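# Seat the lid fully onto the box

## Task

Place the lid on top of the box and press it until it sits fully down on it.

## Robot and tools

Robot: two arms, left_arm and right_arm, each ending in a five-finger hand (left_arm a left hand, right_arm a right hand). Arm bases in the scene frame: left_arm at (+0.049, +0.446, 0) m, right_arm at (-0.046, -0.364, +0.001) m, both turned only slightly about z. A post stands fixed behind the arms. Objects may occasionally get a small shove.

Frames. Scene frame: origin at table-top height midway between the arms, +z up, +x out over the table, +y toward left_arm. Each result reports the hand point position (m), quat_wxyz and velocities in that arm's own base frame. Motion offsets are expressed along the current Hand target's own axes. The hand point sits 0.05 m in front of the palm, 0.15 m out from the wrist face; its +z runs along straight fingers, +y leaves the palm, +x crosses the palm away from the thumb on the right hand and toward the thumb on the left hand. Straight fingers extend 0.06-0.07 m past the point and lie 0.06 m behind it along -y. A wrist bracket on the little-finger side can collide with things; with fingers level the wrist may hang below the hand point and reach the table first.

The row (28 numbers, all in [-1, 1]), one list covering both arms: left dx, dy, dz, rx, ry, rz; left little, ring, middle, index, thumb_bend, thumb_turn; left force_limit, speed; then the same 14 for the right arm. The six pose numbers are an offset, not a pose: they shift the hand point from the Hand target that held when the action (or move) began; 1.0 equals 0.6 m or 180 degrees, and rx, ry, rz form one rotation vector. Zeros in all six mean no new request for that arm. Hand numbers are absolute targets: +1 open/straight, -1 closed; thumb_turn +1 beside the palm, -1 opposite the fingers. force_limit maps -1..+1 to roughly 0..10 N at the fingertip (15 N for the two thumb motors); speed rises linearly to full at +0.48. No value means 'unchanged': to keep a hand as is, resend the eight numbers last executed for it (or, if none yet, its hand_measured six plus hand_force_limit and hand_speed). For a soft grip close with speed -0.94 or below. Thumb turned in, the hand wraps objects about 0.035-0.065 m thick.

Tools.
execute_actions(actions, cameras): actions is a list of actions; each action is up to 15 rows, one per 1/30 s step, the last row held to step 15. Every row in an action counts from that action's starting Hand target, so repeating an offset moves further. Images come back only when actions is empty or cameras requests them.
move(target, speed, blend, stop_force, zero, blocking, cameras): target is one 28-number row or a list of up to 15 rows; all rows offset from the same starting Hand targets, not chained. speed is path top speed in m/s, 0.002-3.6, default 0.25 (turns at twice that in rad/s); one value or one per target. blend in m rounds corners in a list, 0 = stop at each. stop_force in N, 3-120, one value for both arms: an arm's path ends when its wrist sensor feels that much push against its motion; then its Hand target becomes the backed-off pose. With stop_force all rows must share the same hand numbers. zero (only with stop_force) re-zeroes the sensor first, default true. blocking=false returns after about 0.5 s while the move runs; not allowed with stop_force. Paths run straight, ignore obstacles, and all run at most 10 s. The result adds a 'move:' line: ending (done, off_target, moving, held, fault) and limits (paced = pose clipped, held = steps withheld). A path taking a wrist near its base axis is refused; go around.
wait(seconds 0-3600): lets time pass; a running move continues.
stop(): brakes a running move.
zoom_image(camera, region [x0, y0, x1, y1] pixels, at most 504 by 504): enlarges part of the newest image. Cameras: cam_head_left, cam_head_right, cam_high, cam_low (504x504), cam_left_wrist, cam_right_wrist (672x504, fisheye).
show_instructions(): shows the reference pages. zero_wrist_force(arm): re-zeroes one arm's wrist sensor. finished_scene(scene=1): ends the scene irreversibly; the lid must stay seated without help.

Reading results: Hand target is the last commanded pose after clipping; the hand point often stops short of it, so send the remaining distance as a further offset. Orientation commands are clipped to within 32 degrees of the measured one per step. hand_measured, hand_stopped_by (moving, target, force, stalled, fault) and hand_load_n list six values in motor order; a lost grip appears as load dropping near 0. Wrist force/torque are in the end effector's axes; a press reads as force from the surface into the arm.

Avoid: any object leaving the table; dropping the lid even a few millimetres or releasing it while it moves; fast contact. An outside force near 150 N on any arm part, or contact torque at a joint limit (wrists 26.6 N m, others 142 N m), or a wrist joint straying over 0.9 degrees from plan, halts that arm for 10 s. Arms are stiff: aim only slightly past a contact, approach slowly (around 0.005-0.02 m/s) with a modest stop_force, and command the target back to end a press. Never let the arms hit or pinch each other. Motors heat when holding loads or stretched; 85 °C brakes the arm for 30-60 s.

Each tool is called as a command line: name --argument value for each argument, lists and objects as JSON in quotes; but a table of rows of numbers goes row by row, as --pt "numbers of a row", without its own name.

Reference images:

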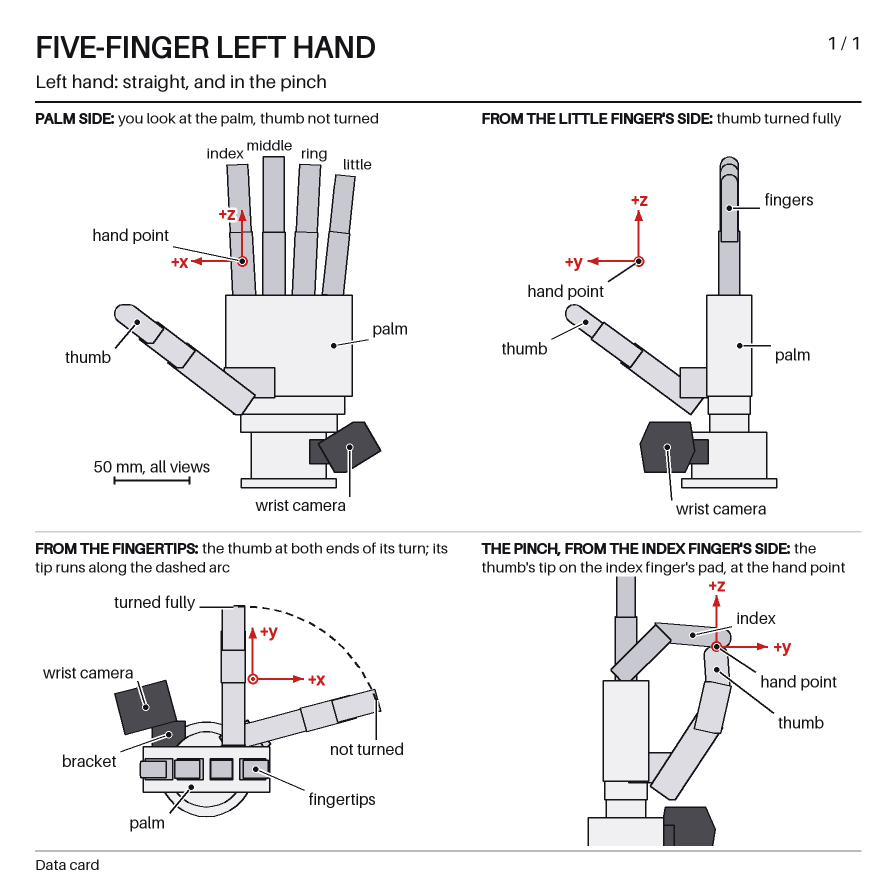

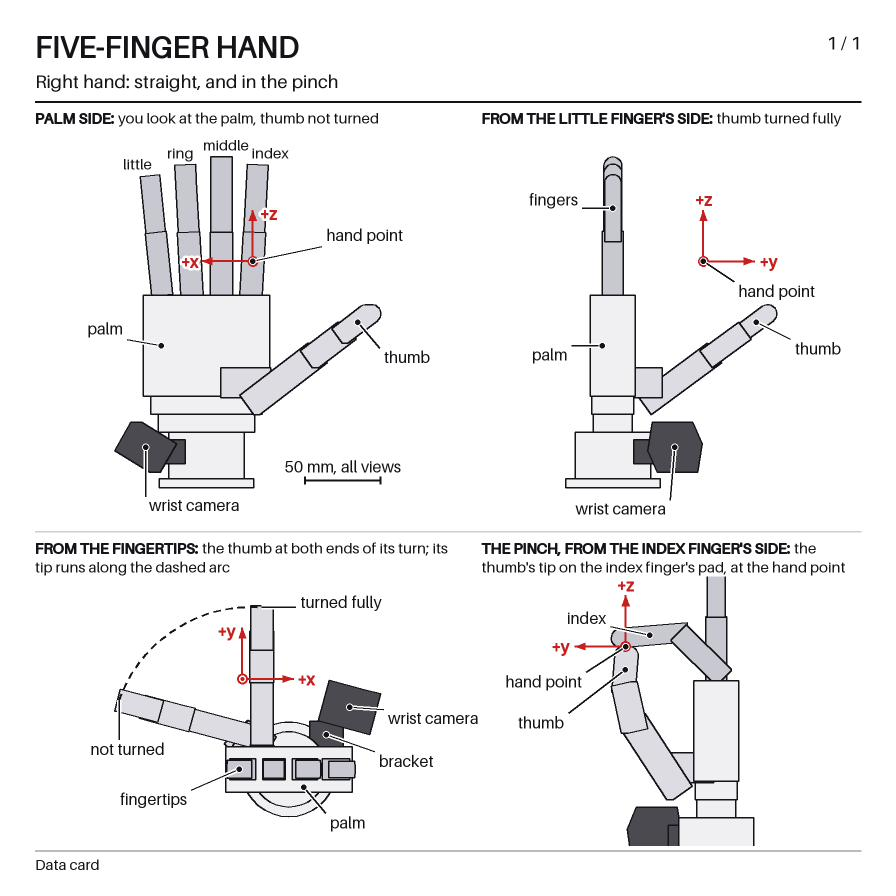

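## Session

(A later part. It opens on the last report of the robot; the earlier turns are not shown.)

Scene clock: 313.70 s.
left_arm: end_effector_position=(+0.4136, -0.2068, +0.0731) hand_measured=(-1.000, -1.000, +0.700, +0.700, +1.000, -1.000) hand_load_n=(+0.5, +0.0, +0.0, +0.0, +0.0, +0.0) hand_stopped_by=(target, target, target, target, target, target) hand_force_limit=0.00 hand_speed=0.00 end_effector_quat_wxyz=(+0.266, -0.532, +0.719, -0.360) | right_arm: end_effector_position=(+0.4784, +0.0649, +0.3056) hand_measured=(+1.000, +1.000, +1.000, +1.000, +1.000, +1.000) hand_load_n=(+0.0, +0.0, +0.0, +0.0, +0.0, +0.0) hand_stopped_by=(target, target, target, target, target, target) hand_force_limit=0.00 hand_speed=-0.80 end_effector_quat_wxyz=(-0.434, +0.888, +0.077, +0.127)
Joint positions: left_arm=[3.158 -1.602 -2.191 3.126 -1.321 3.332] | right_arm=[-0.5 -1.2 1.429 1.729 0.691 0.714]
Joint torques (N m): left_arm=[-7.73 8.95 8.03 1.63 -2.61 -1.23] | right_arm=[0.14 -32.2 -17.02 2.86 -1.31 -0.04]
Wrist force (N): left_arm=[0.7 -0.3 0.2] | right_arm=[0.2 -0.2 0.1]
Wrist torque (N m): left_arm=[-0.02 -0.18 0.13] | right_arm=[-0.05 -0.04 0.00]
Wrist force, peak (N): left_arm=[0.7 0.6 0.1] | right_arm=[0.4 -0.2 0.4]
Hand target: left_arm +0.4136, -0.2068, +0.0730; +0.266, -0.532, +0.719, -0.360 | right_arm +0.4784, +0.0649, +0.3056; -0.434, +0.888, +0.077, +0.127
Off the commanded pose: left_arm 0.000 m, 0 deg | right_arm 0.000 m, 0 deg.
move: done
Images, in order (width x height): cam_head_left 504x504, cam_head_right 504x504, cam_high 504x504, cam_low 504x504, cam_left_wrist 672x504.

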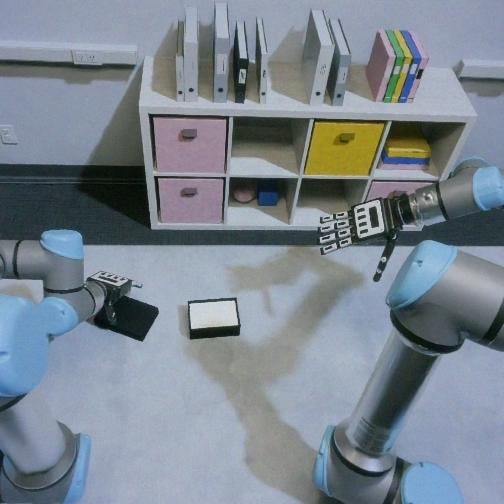

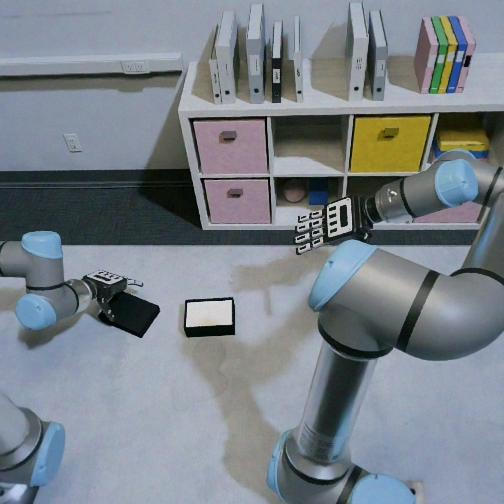

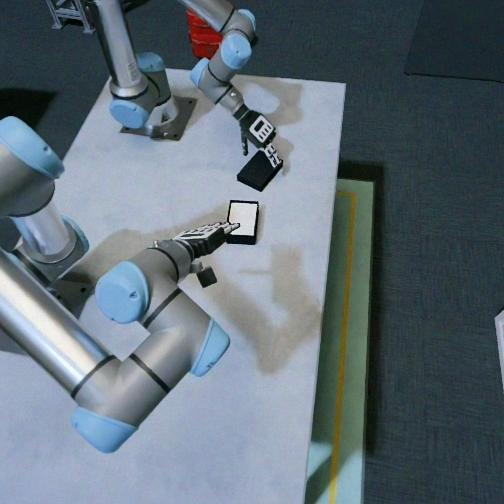

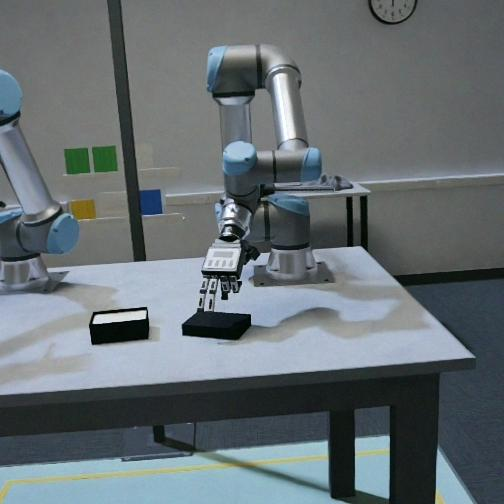

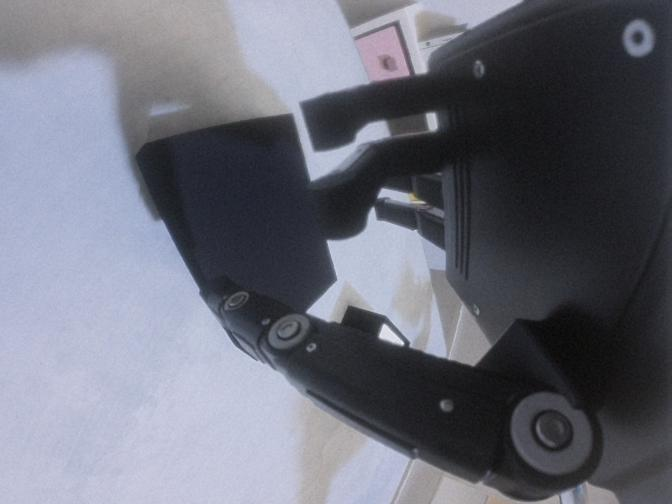

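move --target '[0, 0.064, 0.048, 0, 0, 0, -1, -1, 0.7, 0.7, 1, -1, 0.0, 0.0, 0,0,0,0,0,0, 1,1,1,1,1,1, 0.0, -0.8]' --speed 0.02 --stop_force 4 --cameras '["cam_left_wrist", "cam_head_left", "cam_high", "cam_low"]'

zoom_image --camera "cam_left_wrist" --region '[80, 80, 420, 400]'

zoom_image --camera "cam_head_left" --region '[60, 260, 180, 350]'

zoom_image --camera "cam_high" --region '[220, 110, 310, 200]'

zoom_image --camera "cam_low" --region '[160, 260, 270, 350]'

Scene clock: 372.87 s.
left_arm: end_effector_position=(+0.4137, -0.2069, +0.0250) hand_measured=(-1.000, -1.000, +0.700, +0.700, +1.000, -1.000) hand_load_n=(+0.0, +0.0, +0.0, +0.0, +0.0, +0.0) hand_stopped_by=(target, target, target, target, target, target) hand_force_limit=0.00 hand_speed=0.00 end_effector_quat_wxyz=(+0.266, -0.532, +0.719, -0.360) | right_arm: end_effector_position=(+0.4784, +0.0649, +0.3056) hand_measured=(+1.000, +1.000, +1.000, +1.000, +1.000, +1.000) hand_load_n=(+0.0, +0.0, +0.0, +0.0, +0.0, +0.0) hand_stopped_by=(target, target, target, target, target, target) hand_force_limit=0.00 hand_speed=-0.80 end_effector_quat_wxyz=(-0.434, +0.888, +0.077, +0.127)
Joint positions: left_arm=[3.157 -1.697 -2.25 3.28 -1.321 3.332] | right_arm=[-0.5 -1.2 1.429 1.729 0.691 0.714]
Joint torques (N m): left_arm=[-8.07 11.59 5.34 1.85 -2.92 -1.41] | right_arm=[1.34 -32.05 -17.22 2.72 -1.21 0.14]
Wrist force (N): left_arm=[0.5 -0.1 0.3] | right_arm=[0.3 -0.2 0.3]
Wrist torque (N m): left_arm=[-0.01 -0.14 0.10] | right_arm=[-0.05 -0.05 0.01]
Wrist force, peak (N): left_arm=[0.8 -0.1 0.4] | right_arm=[0.5 -0.2 0.3]
Hand target: left_arm +0.4137, -0.2069, +0.0250; +0.266, -0.532, +0.719, -0.360 | right_arm +0.4784, +0.0649, +0.3056; -0.434, +0.888, +0.077, +0.127
Off the commanded pose: left_arm 0.000 m, 0 deg | right_arm 0.000 m, 0 deg.
move: done
Images, in order (width x height): cam_head_left 504x504, cam_high 504x504, cam_low 504x504, cam_left_wrist 672x504.

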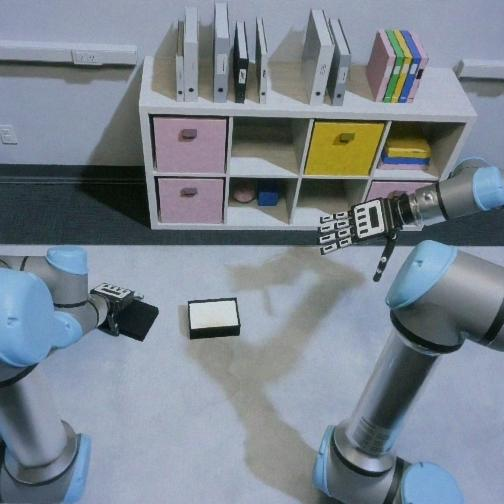

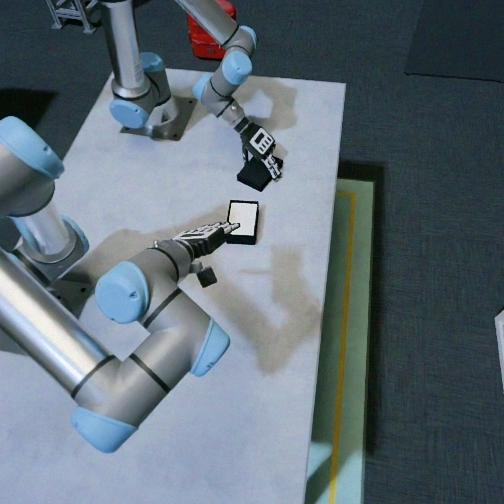

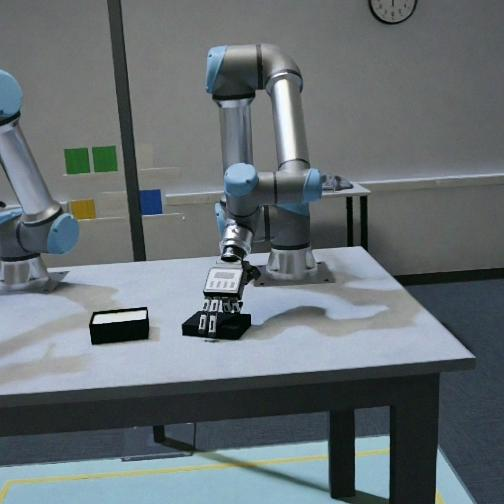

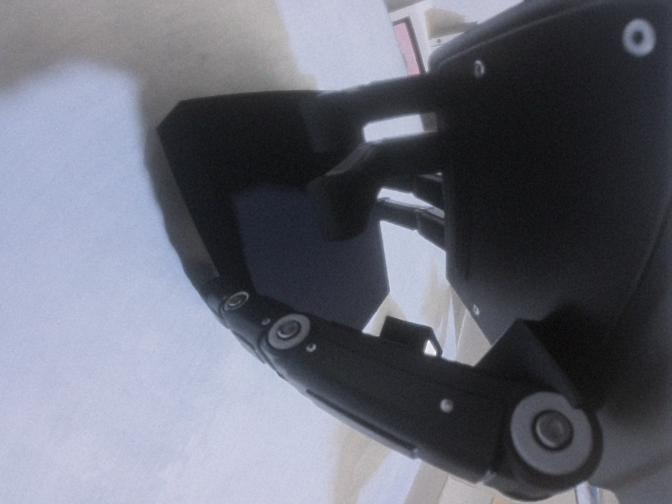

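Scaled by 1.482 from the camera's image (finer frame: 960x720).

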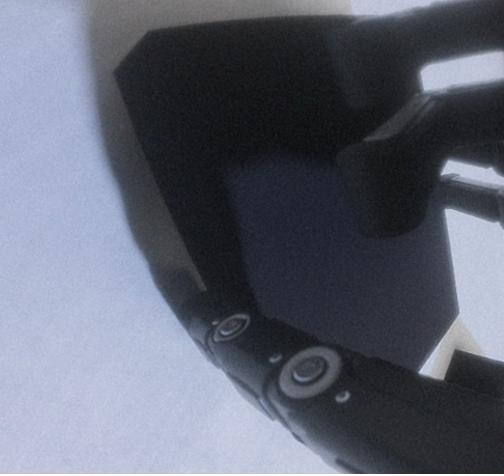

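Scaled by 4.200 from the camera's image (finer frame: 720x720).

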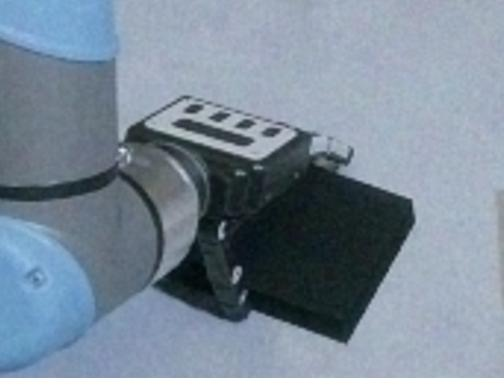

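Scaled by 5.600 from the camera's image (finer frame: 720x720).

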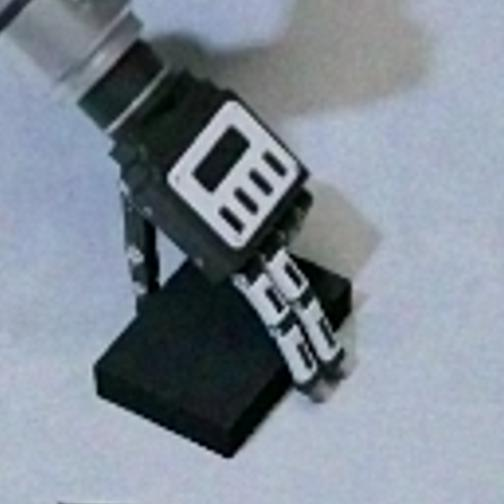

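Scaled by 4.582 from the camera's image (finer frame: 720x720).

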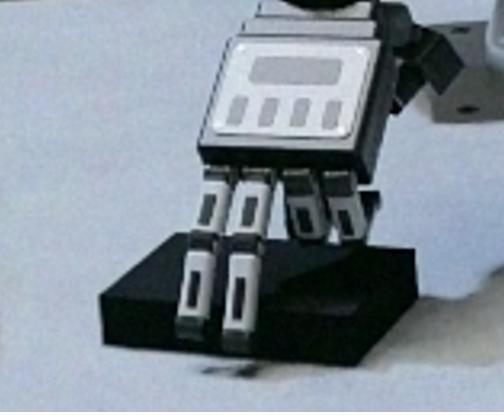

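move --target '[-0.01, 0, 0, 0, 0, 0, -1, -1, 0.7, 0.7, 1, -1, 0.0, 0.0, 0,0,0,0,0,0, 1,1,1,1,1,1, 0.0, -0.8]' --speed 0.02 --stop_force 4

move --target '[0, 0, 0, 0, 0, 0, -1, -1, 0.2, 0.2, 1, -1, -0.4, -0.94, 0,0,0,0,0,0, 1,1,1,1,1,1, 0.0, -0.8]' --cameras '["cam_left_wrist", "cam_head_left", "cam_high", "cam_low"]'

zoom_image --camera "cam_head_left" --region '[60, 260, 180, 350]'

zoom_image --camera "cam_high" --region '[220, 110, 310, 200]'

zoom_image --camera "cam_low" --region '[160, 260, 270, 350]'

Scene clock: 405.47 s.
left_arm: end_effector_position=(+0.4154, -0.2012, +0.0250) hand_measured=(-1.000, -1.000, +0.700, +0.700, +1.000, -1.000) hand_load_n=(+0.0, +0.0, +0.0, +0.0, +0.0, +0.0) hand_stopped_by=(target, target, target, target, target, target) hand_force_limit=0.00 hand_speed=0.00 end_effector_quat_wxyz=(+0.266, -0.532, +0.719, -0.360) | right_arm: end_effector_position=(+0.4784, +0.0649, +0.3056) hand_measured=(+1.000, +1.000, +1.000, +1.000, +1.000, +1.000) hand_load_n=(+0.0, +0.0, +0.0, +0.0, +0.0, +0.0) hand_stopped_by=(target, target, target, target, target, target) hand_force_limit=0.00 hand_speed=-0.80 end_effector_quat_wxyz=(-0.434, +0.888, +0.077, +0.127)
Joint positions: left_arm=[3.179 -1.696 -2.252 3.277 -1.304 3.346] | right_arm=[-0.5 -1.2 1.429 1.729 0.691 0.714]
Joint torques (N m): left_arm=[6.13 29.26 5.2 -1.97 2.4 1.66] | right_arm=[1.48 -31.83 -17.29 2.62 -1.22 0.18]
Wrist force (N): left_arm=[0.4 -0.1 0.1] | right_arm=[0.6 -0.2 0.3]
Wrist torque (N m): left_arm=[0.00 -0.13 0.01] | right_arm=[-0.05 -0.10 0.03]
Wrist force, peak (N): left_arm=[0.9 0.1 0.1] | right_arm=[0.6 -0.2 0.3]
Hand target: left_arm +0.4154, -0.2012, +0.0250; +0.266, -0.532, +0.719, -0.360 | right_arm +0.4784, +0.0649, +0.3056; -0.434, +0.888, +0.077, +0.127
Off the commanded pose: left_arm 0.000 m, 0 deg | right_arm 0.000 m, 0 deg.
move: done

Scene clock: 407.07 s.
left_arm: end_effector_position=(+0.4154, -0.2012, +0.0250) hand_measured=(-1.000, -1.000, +0.492, +0.476, +1.000, -1.000) hand_load_n=(+0.0, +0.0, +3.0, +4.0, +0.5, +0.5) hand_stopped_by=(target, target, force, force, target, target) hand_force_limit=-0.40 hand_speed=-0.94 end_effector_quat_wxyz=(+0.266, -0.532, +0.719, -0.360) | right_arm: end_effector_position=(+0.4784, +0.0649, +0.3056) hand_measured=(+1.000, +1.000, +1.000, +1.000, +1.000, +1.000) hand_load_n=(+0.0, +0.0, +0.0, +0.0, +0.0, -0.5) hand_stopped_by=(target, target, target, target, target, target) hand_force_limit=0.00 hand_speed=-0.80 end_effector_quat_wxyz=(-0.434, +0.888, +0.077, +0.127)
Joint positions: left_arm=[3.179 -1.696 -2.252 3.277 -1.304 3.346] | right_arm=[-0.5 -1.2 1.429 1.729 0.691 0.714]
Joint torques (N m): left_arm=[7.25 24.9 5.43 -1.97 2.31 1.38] | right_arm=[0.8 -31.45 -17.71 2.61 -1.18 0.17]
Wrist force (N): left_arm=[0.6 -4.6 -1.7] | right_arm=[0.2 -0.1 0.2]
Wrist torque (N m): left_arm=[-0.07 -0.20 0.09] | right_arm=[-0.02 -0.03 0.02]
Wrist force, peak (N): left_arm=[0.3 -4.6 -1.7] | right_arm=[0.5 0.0 0.3]
Hand target: left_arm +0.4154, -0.2012, +0.0250; +0.266, -0.532, +0.719, -0.360 | right_arm +0.4784, +0.0649, +0.3056; -0.434, +0.888, +0.077, +0.127
Off the commanded pose: left_arm 0.000 m, 0 deg | right_arm 0.000 m, 0 deg.
move: done
Images, in order (width x height): cam_head_left 504x504, cam_high 504x504, cam_low 504x504, cam_left_wrist 672x504.

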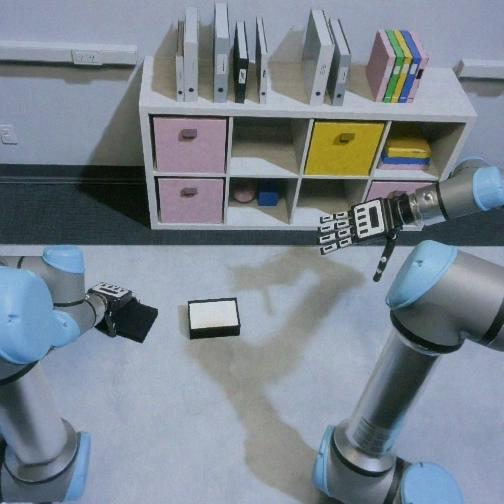

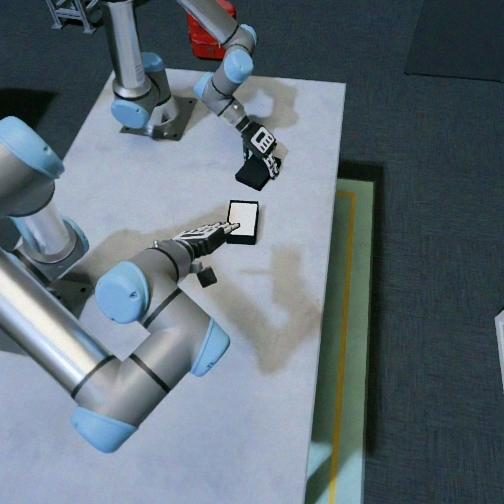

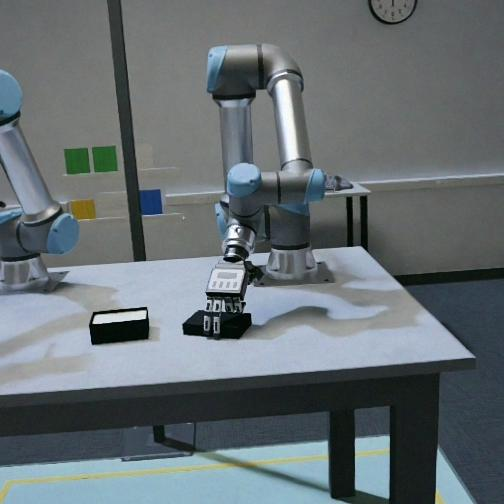

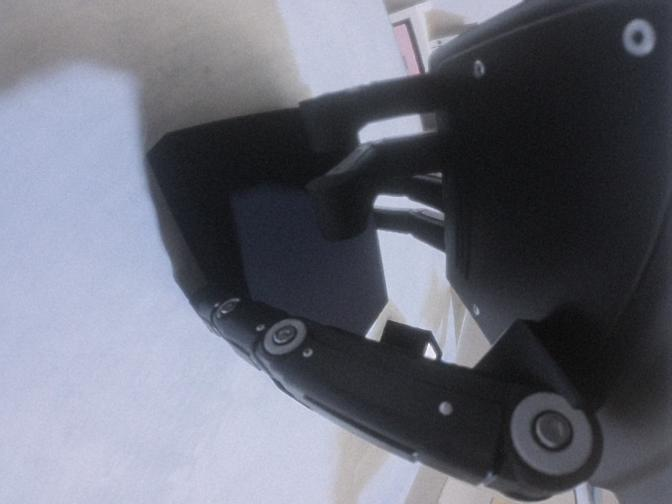

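Scaled by 4.200 from the camera's image (finer frame: 720x720).

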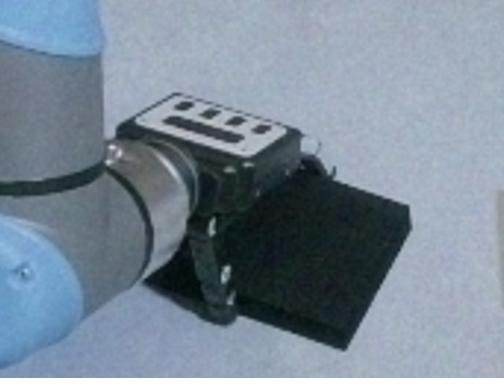

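Scaled by 5.600 from the camera's image (finer frame: 720x720).

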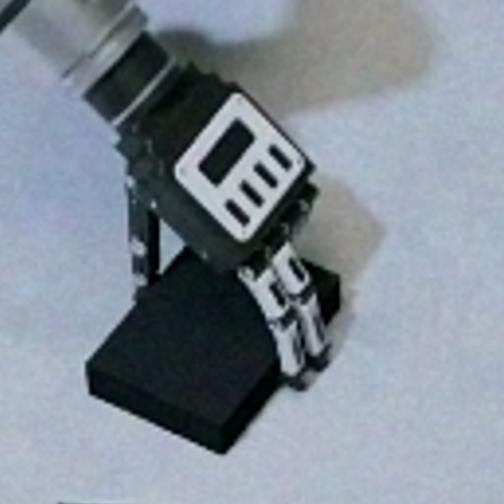

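Scaled by 4.582 from the camera's image (finer frame: 720x720).

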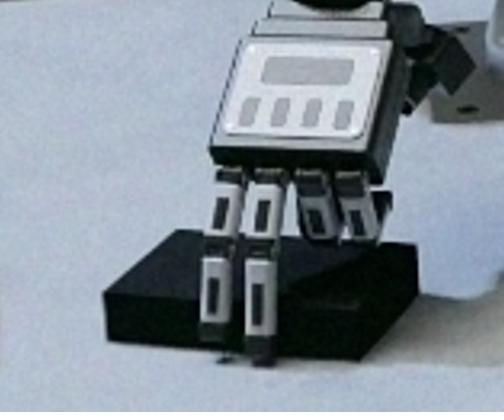

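move --target '[0, -0.02, -0.015, 0, 0, 0, -1, -1, 0.2, 0.2, 1, -1, -0.4, -0.94, 0,0,0,0,0,0, 1,1,1,1,1,1, 0.0, -0.8]' --speed 0.02 --cameras '["cam_left_wrist", "cam_low"]'

zoom_image --camera "cam_low" --region '[160, 250, 270, 350]'

Scene clock: 417.40 s.
left_arm: end_effector_position=(+0.4154, -0.2011, +0.0399) hand_measured=(-1.000, -1.000, +0.492, +0.476, +1.000, -1.000) hand_load_n=(+0.5, +0.0, +3.0, +4.0, +1.0, +0.5) hand_stopped_by=(target, target, force, force, target, target) hand_force_limit=-0.40 hand_speed=-0.94 end_effector_quat_wxyz=(+0.266, -0.532, +0.719, -0.360) | right_arm: end_effector_position=(+0.4784, +0.0649, +0.3056) hand_measured=(+1.000, +1.000, +1.000, +1.000, +1.000, +1.000) hand_load_n=(+0.0, -0.5, +0.0, +0.0, +0.0, +0.0) hand_stopped_by=(target, target, target, target, target, target) hand_force_limit=0.00 hand_speed=-0.80 end_effector_quat_wxyz=(-0.434, +0.888, +0.077, +0.127)
Joint positions: left_arm=[3.179 -1.664 -2.235 3.229 -1.304 3.346] | right_arm=[-0.5 -1.2 1.429 1.729 0.691 0.714]
Joint torques (N m): left_arm=[6.86 28.45 21.69 -1.9 1.41 1.33] | right_arm=[1.65 -32.42 -18.39 2.58 -1.12 0.29]
Wrist force (N): left_arm=[0.1 1.0 0.2] | right_arm=[0.2 -0.1 0.1]
Wrist torque (N m): left_arm=[0.15 -0.09 -0.05] | right_arm=[-0.03 -0.04 0.01]
Wrist force, peak (N): left_arm=[0.5 -4.8 -1.7] | right_arm=[0.4 -0.4 0.3]
Hand target: left_arm +0.4154, -0.2011, +0.0400; +0.266, -0.532, +0.719, -0.360 | right_arm +0.4784, +0.0649, +0.3056; -0.434, +0.888, +0.077, +0.127
Off the commanded pose: left_arm 0.000 m, 0 deg | right_arm 0.000 m, 0 deg.
move: done
Images, in order (width x height): cam_low 504x504, cam_left_wrist 672x504.

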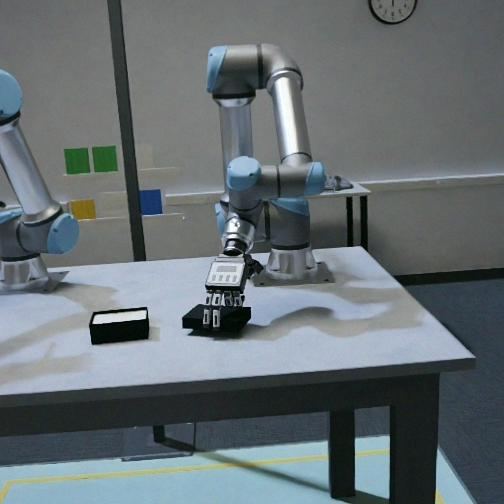

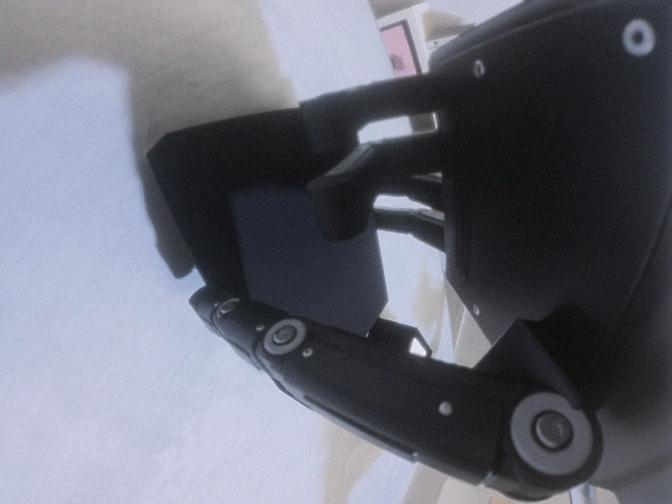

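Scaled by 4.582 from the camera's image (finer frame: 720x720).

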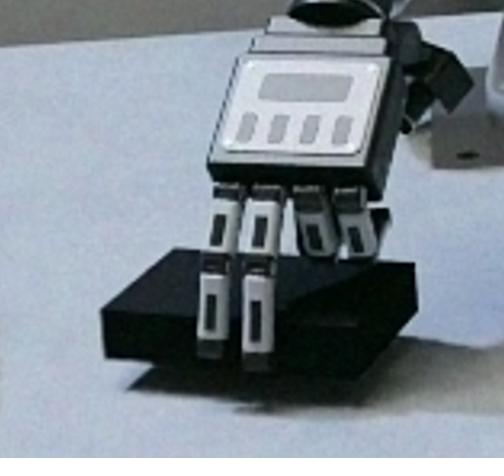

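move --pt "0 -0.0733 -0.055 0 0 0 -1 -1 0.2 0.2 1 -1 -0.4 -0.94 0 0 0 0 0 0 1 1 1 1 1 1 0.0 -0.8" --pt "0.3648 -0.1510 0.0488 0 -0.1156 -0.0867 -1 -1 0.2 0.2 1 -1 -0.4 -0.94 0 0 0 0 0 0 1 1 1 1 1 1 0.0 -0.8" --speed 0.08 --blend '[0.02, 0]' --cameras '["all"]'

Scene clock: 453.60 s.
left_arm: end_effector_position=(+0.4257, -0.4331, +0.0953) hand_measured=(-1.000, -1.000, +0.492, +0.476, +1.000, -1.000) hand_load_n=(+0.0, +0.0, +3.5, +4.0, +1.0, +0.5) hand_stopped_by=(target, target, force, force, target, target) hand_force_limit=-0.40 hand_speed=-0.94 end_effector_quat_wxyz=(-0.340, +0.680, -0.581, +0.291) | right_arm: end_effector_position=(+0.4784, +0.0649, +0.3056) hand_measured=(+1.000, +1.000, +1.000, +1.000, +1.000, +1.000) hand_load_n=(+0.0, +0.0, +0.0, +0.0, +0.0, +0.0) hand_stopped_by=(target, target, target, target, target, target) hand_force_limit=0.00 hand_speed=-0.80 end_effector_quat_wxyz=(-0.434, +0.888, +0.077, +0.127)
Joint positions: left_arm=[2.384 -2.084 -1.523 2.721 -2.256 2.48] | right_arm=[-0.5 -1.2 1.429 1.729 0.691 0.714]
Joint torques (N m): left_arm=[-8.1 34.13 26.06 -2.77 -3.55 -1.63] | right_arm=[1.46 -31.97 -17.57 2.54 -1.21 0.34]
Wrist force (N): left_arm=[0.6 0.6 0.3] | right_arm=[0.2 -0.1 0.2]
Wrist torque (N m): left_arm=[0.08 -0.15 0.09] | right_arm=[-0.03 -0.04 0.01]
Wrist force, peak (N): left_arm=[0.4 1.2 0.8] | right_arm=[0.4 -0.3 0.3]
Hand target: left_arm +0.4257, -0.4331, +0.0953; -0.340, +0.680, -0.581, +0.291 | right_arm +0.4784, +0.0649, +0.3056; -0.434, +0.888, +0.077, +0.127
Off the commanded pose: left_arm 0.000 m, 0 deg | right_arm 0.000 m, 0 deg.
move: done

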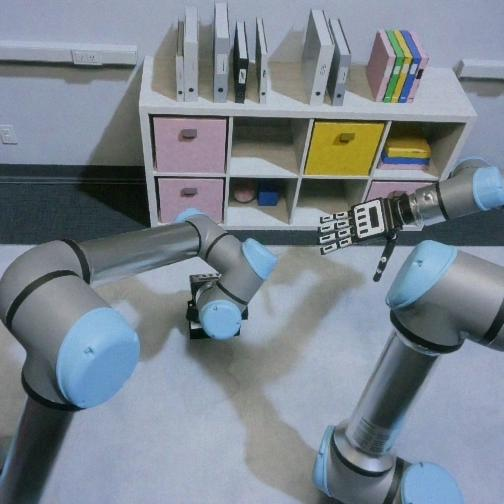

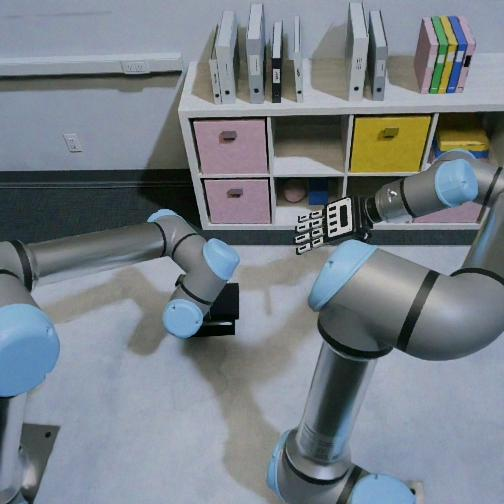

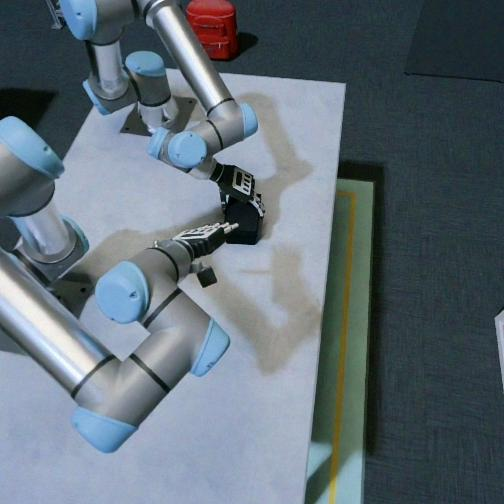

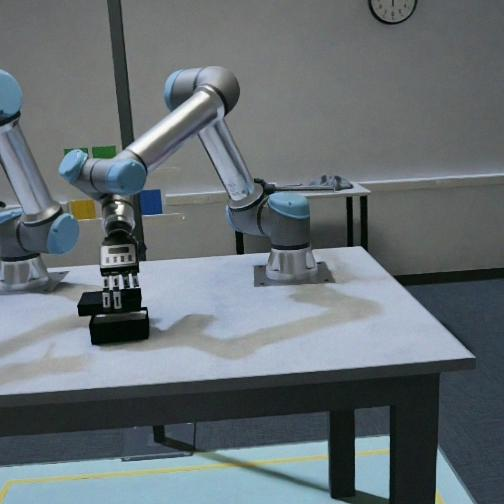

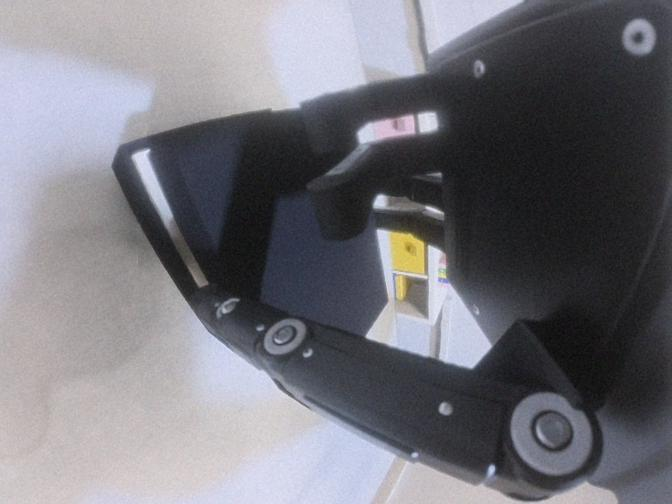

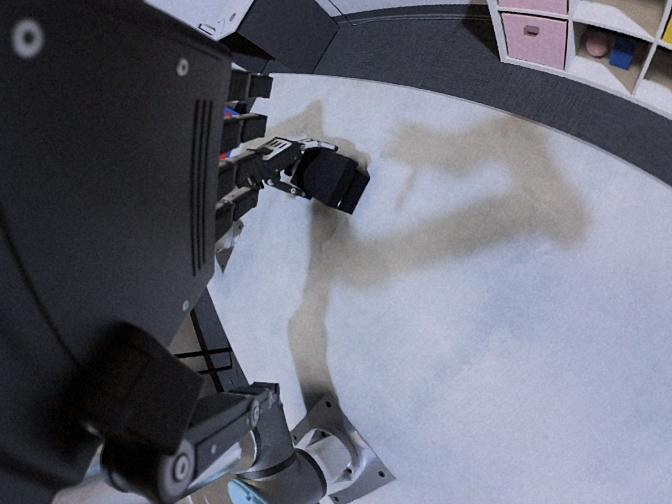

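zoom_image --camera "cam_low" --region '[65, 260, 165, 360]'

zoom_image --camera "cam_high" --region '[200, 155, 290, 255]'

zoom_image --camera "cam_right_wrist" --region '[260, 110, 390, 230]'

zoom_image --camera "cam_left_wrist" --region '[90, 90, 420, 360]'

zoom_image --camera "cam_head_right" --region '[160, 260, 260, 350]'

zoom_image --camera "cam_head_left" --region '[165, 255, 265, 355]'

Scaled by 5.040 from the camera's image (finer frame: 720x720).

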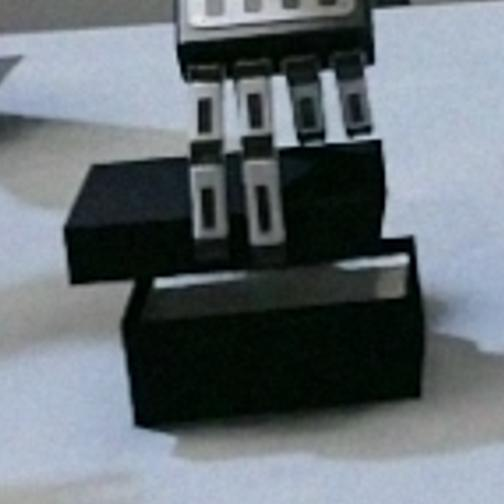

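Scaled by 5.040 from the camera's image (finer frame: 720x720).

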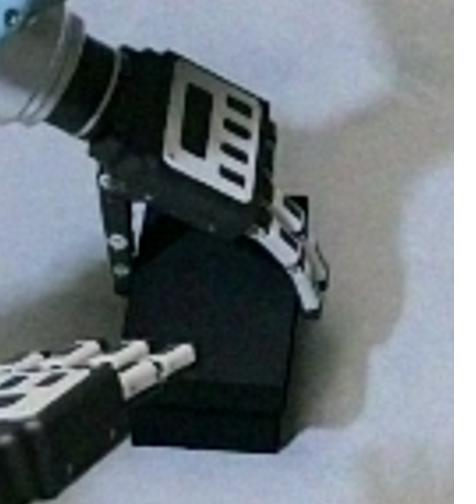

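Scaled by 3.877 from the camera's image (finer frame: 960x720).

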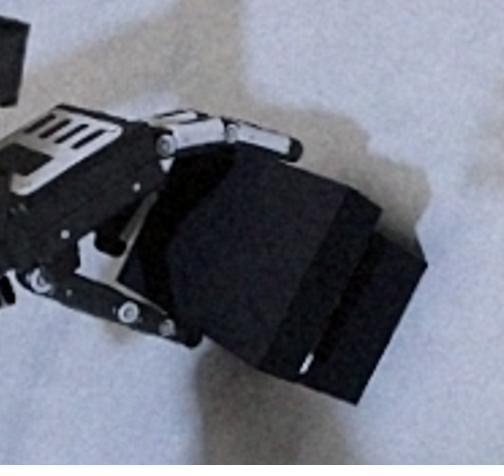

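Scaled by 1.527 from the camera's image (finer frame: 960x720).

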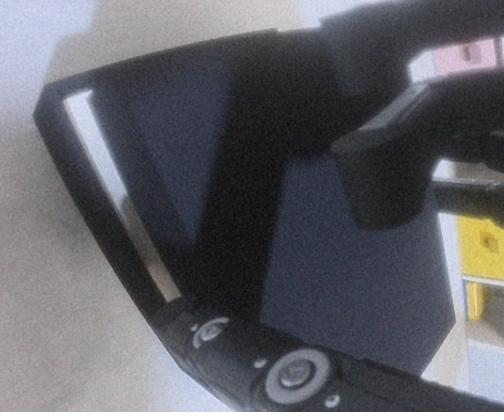

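Scaled by 5.040 from the camera's image (finer frame: 720x720).

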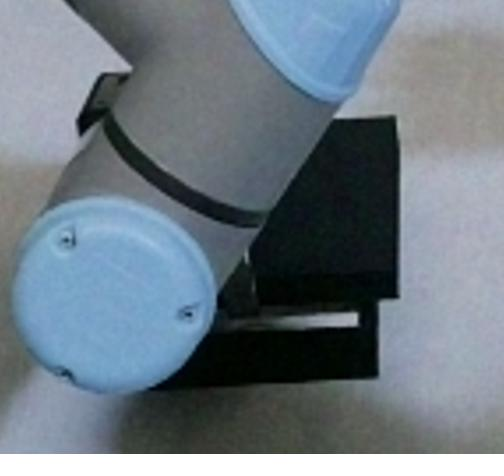

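Scaled by 5.040 from the camera's image (finer frame: 720x720).

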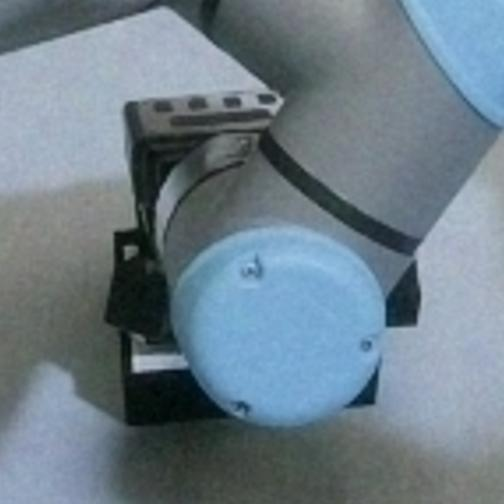

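zoom_image --camera "cam_low" --region '[70, 280, 155, 350]'

zoom_image --camera "cam_high" --region '[215, 190, 275, 250]'

zoom_image --camera "cam_right_wrist" --region '[290, 140, 380, 220]'

Scaled by 5.929 from the camera's image (finer frame: 720x720).

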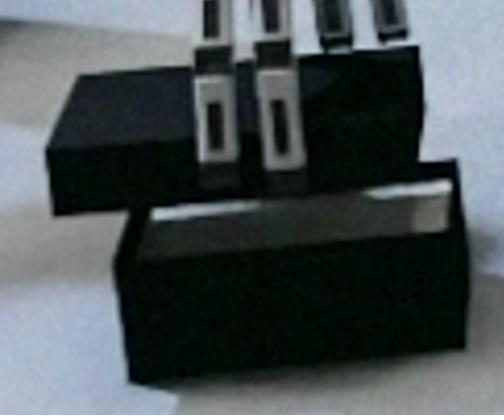

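Scaled by 8.400 from the camera's image (finer frame: 720x720).

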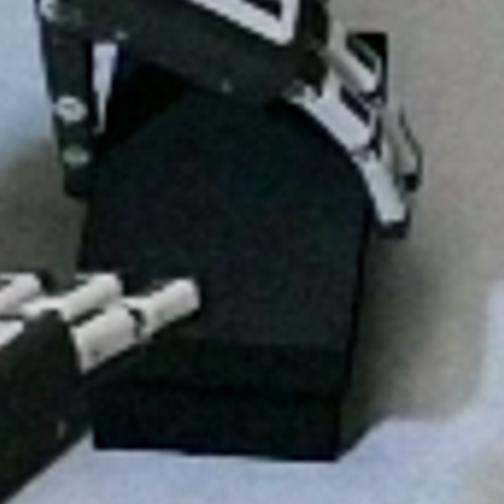

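Scaled by 5.600 from the camera's image (finer frame: 960x720).

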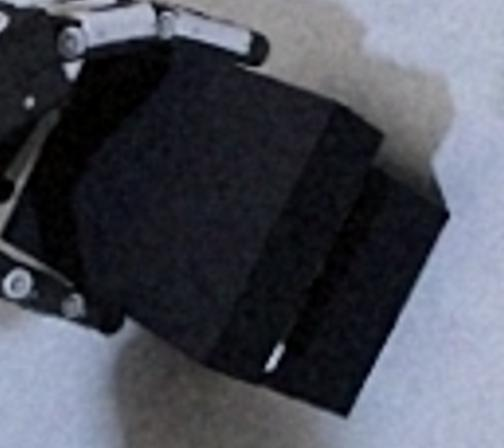

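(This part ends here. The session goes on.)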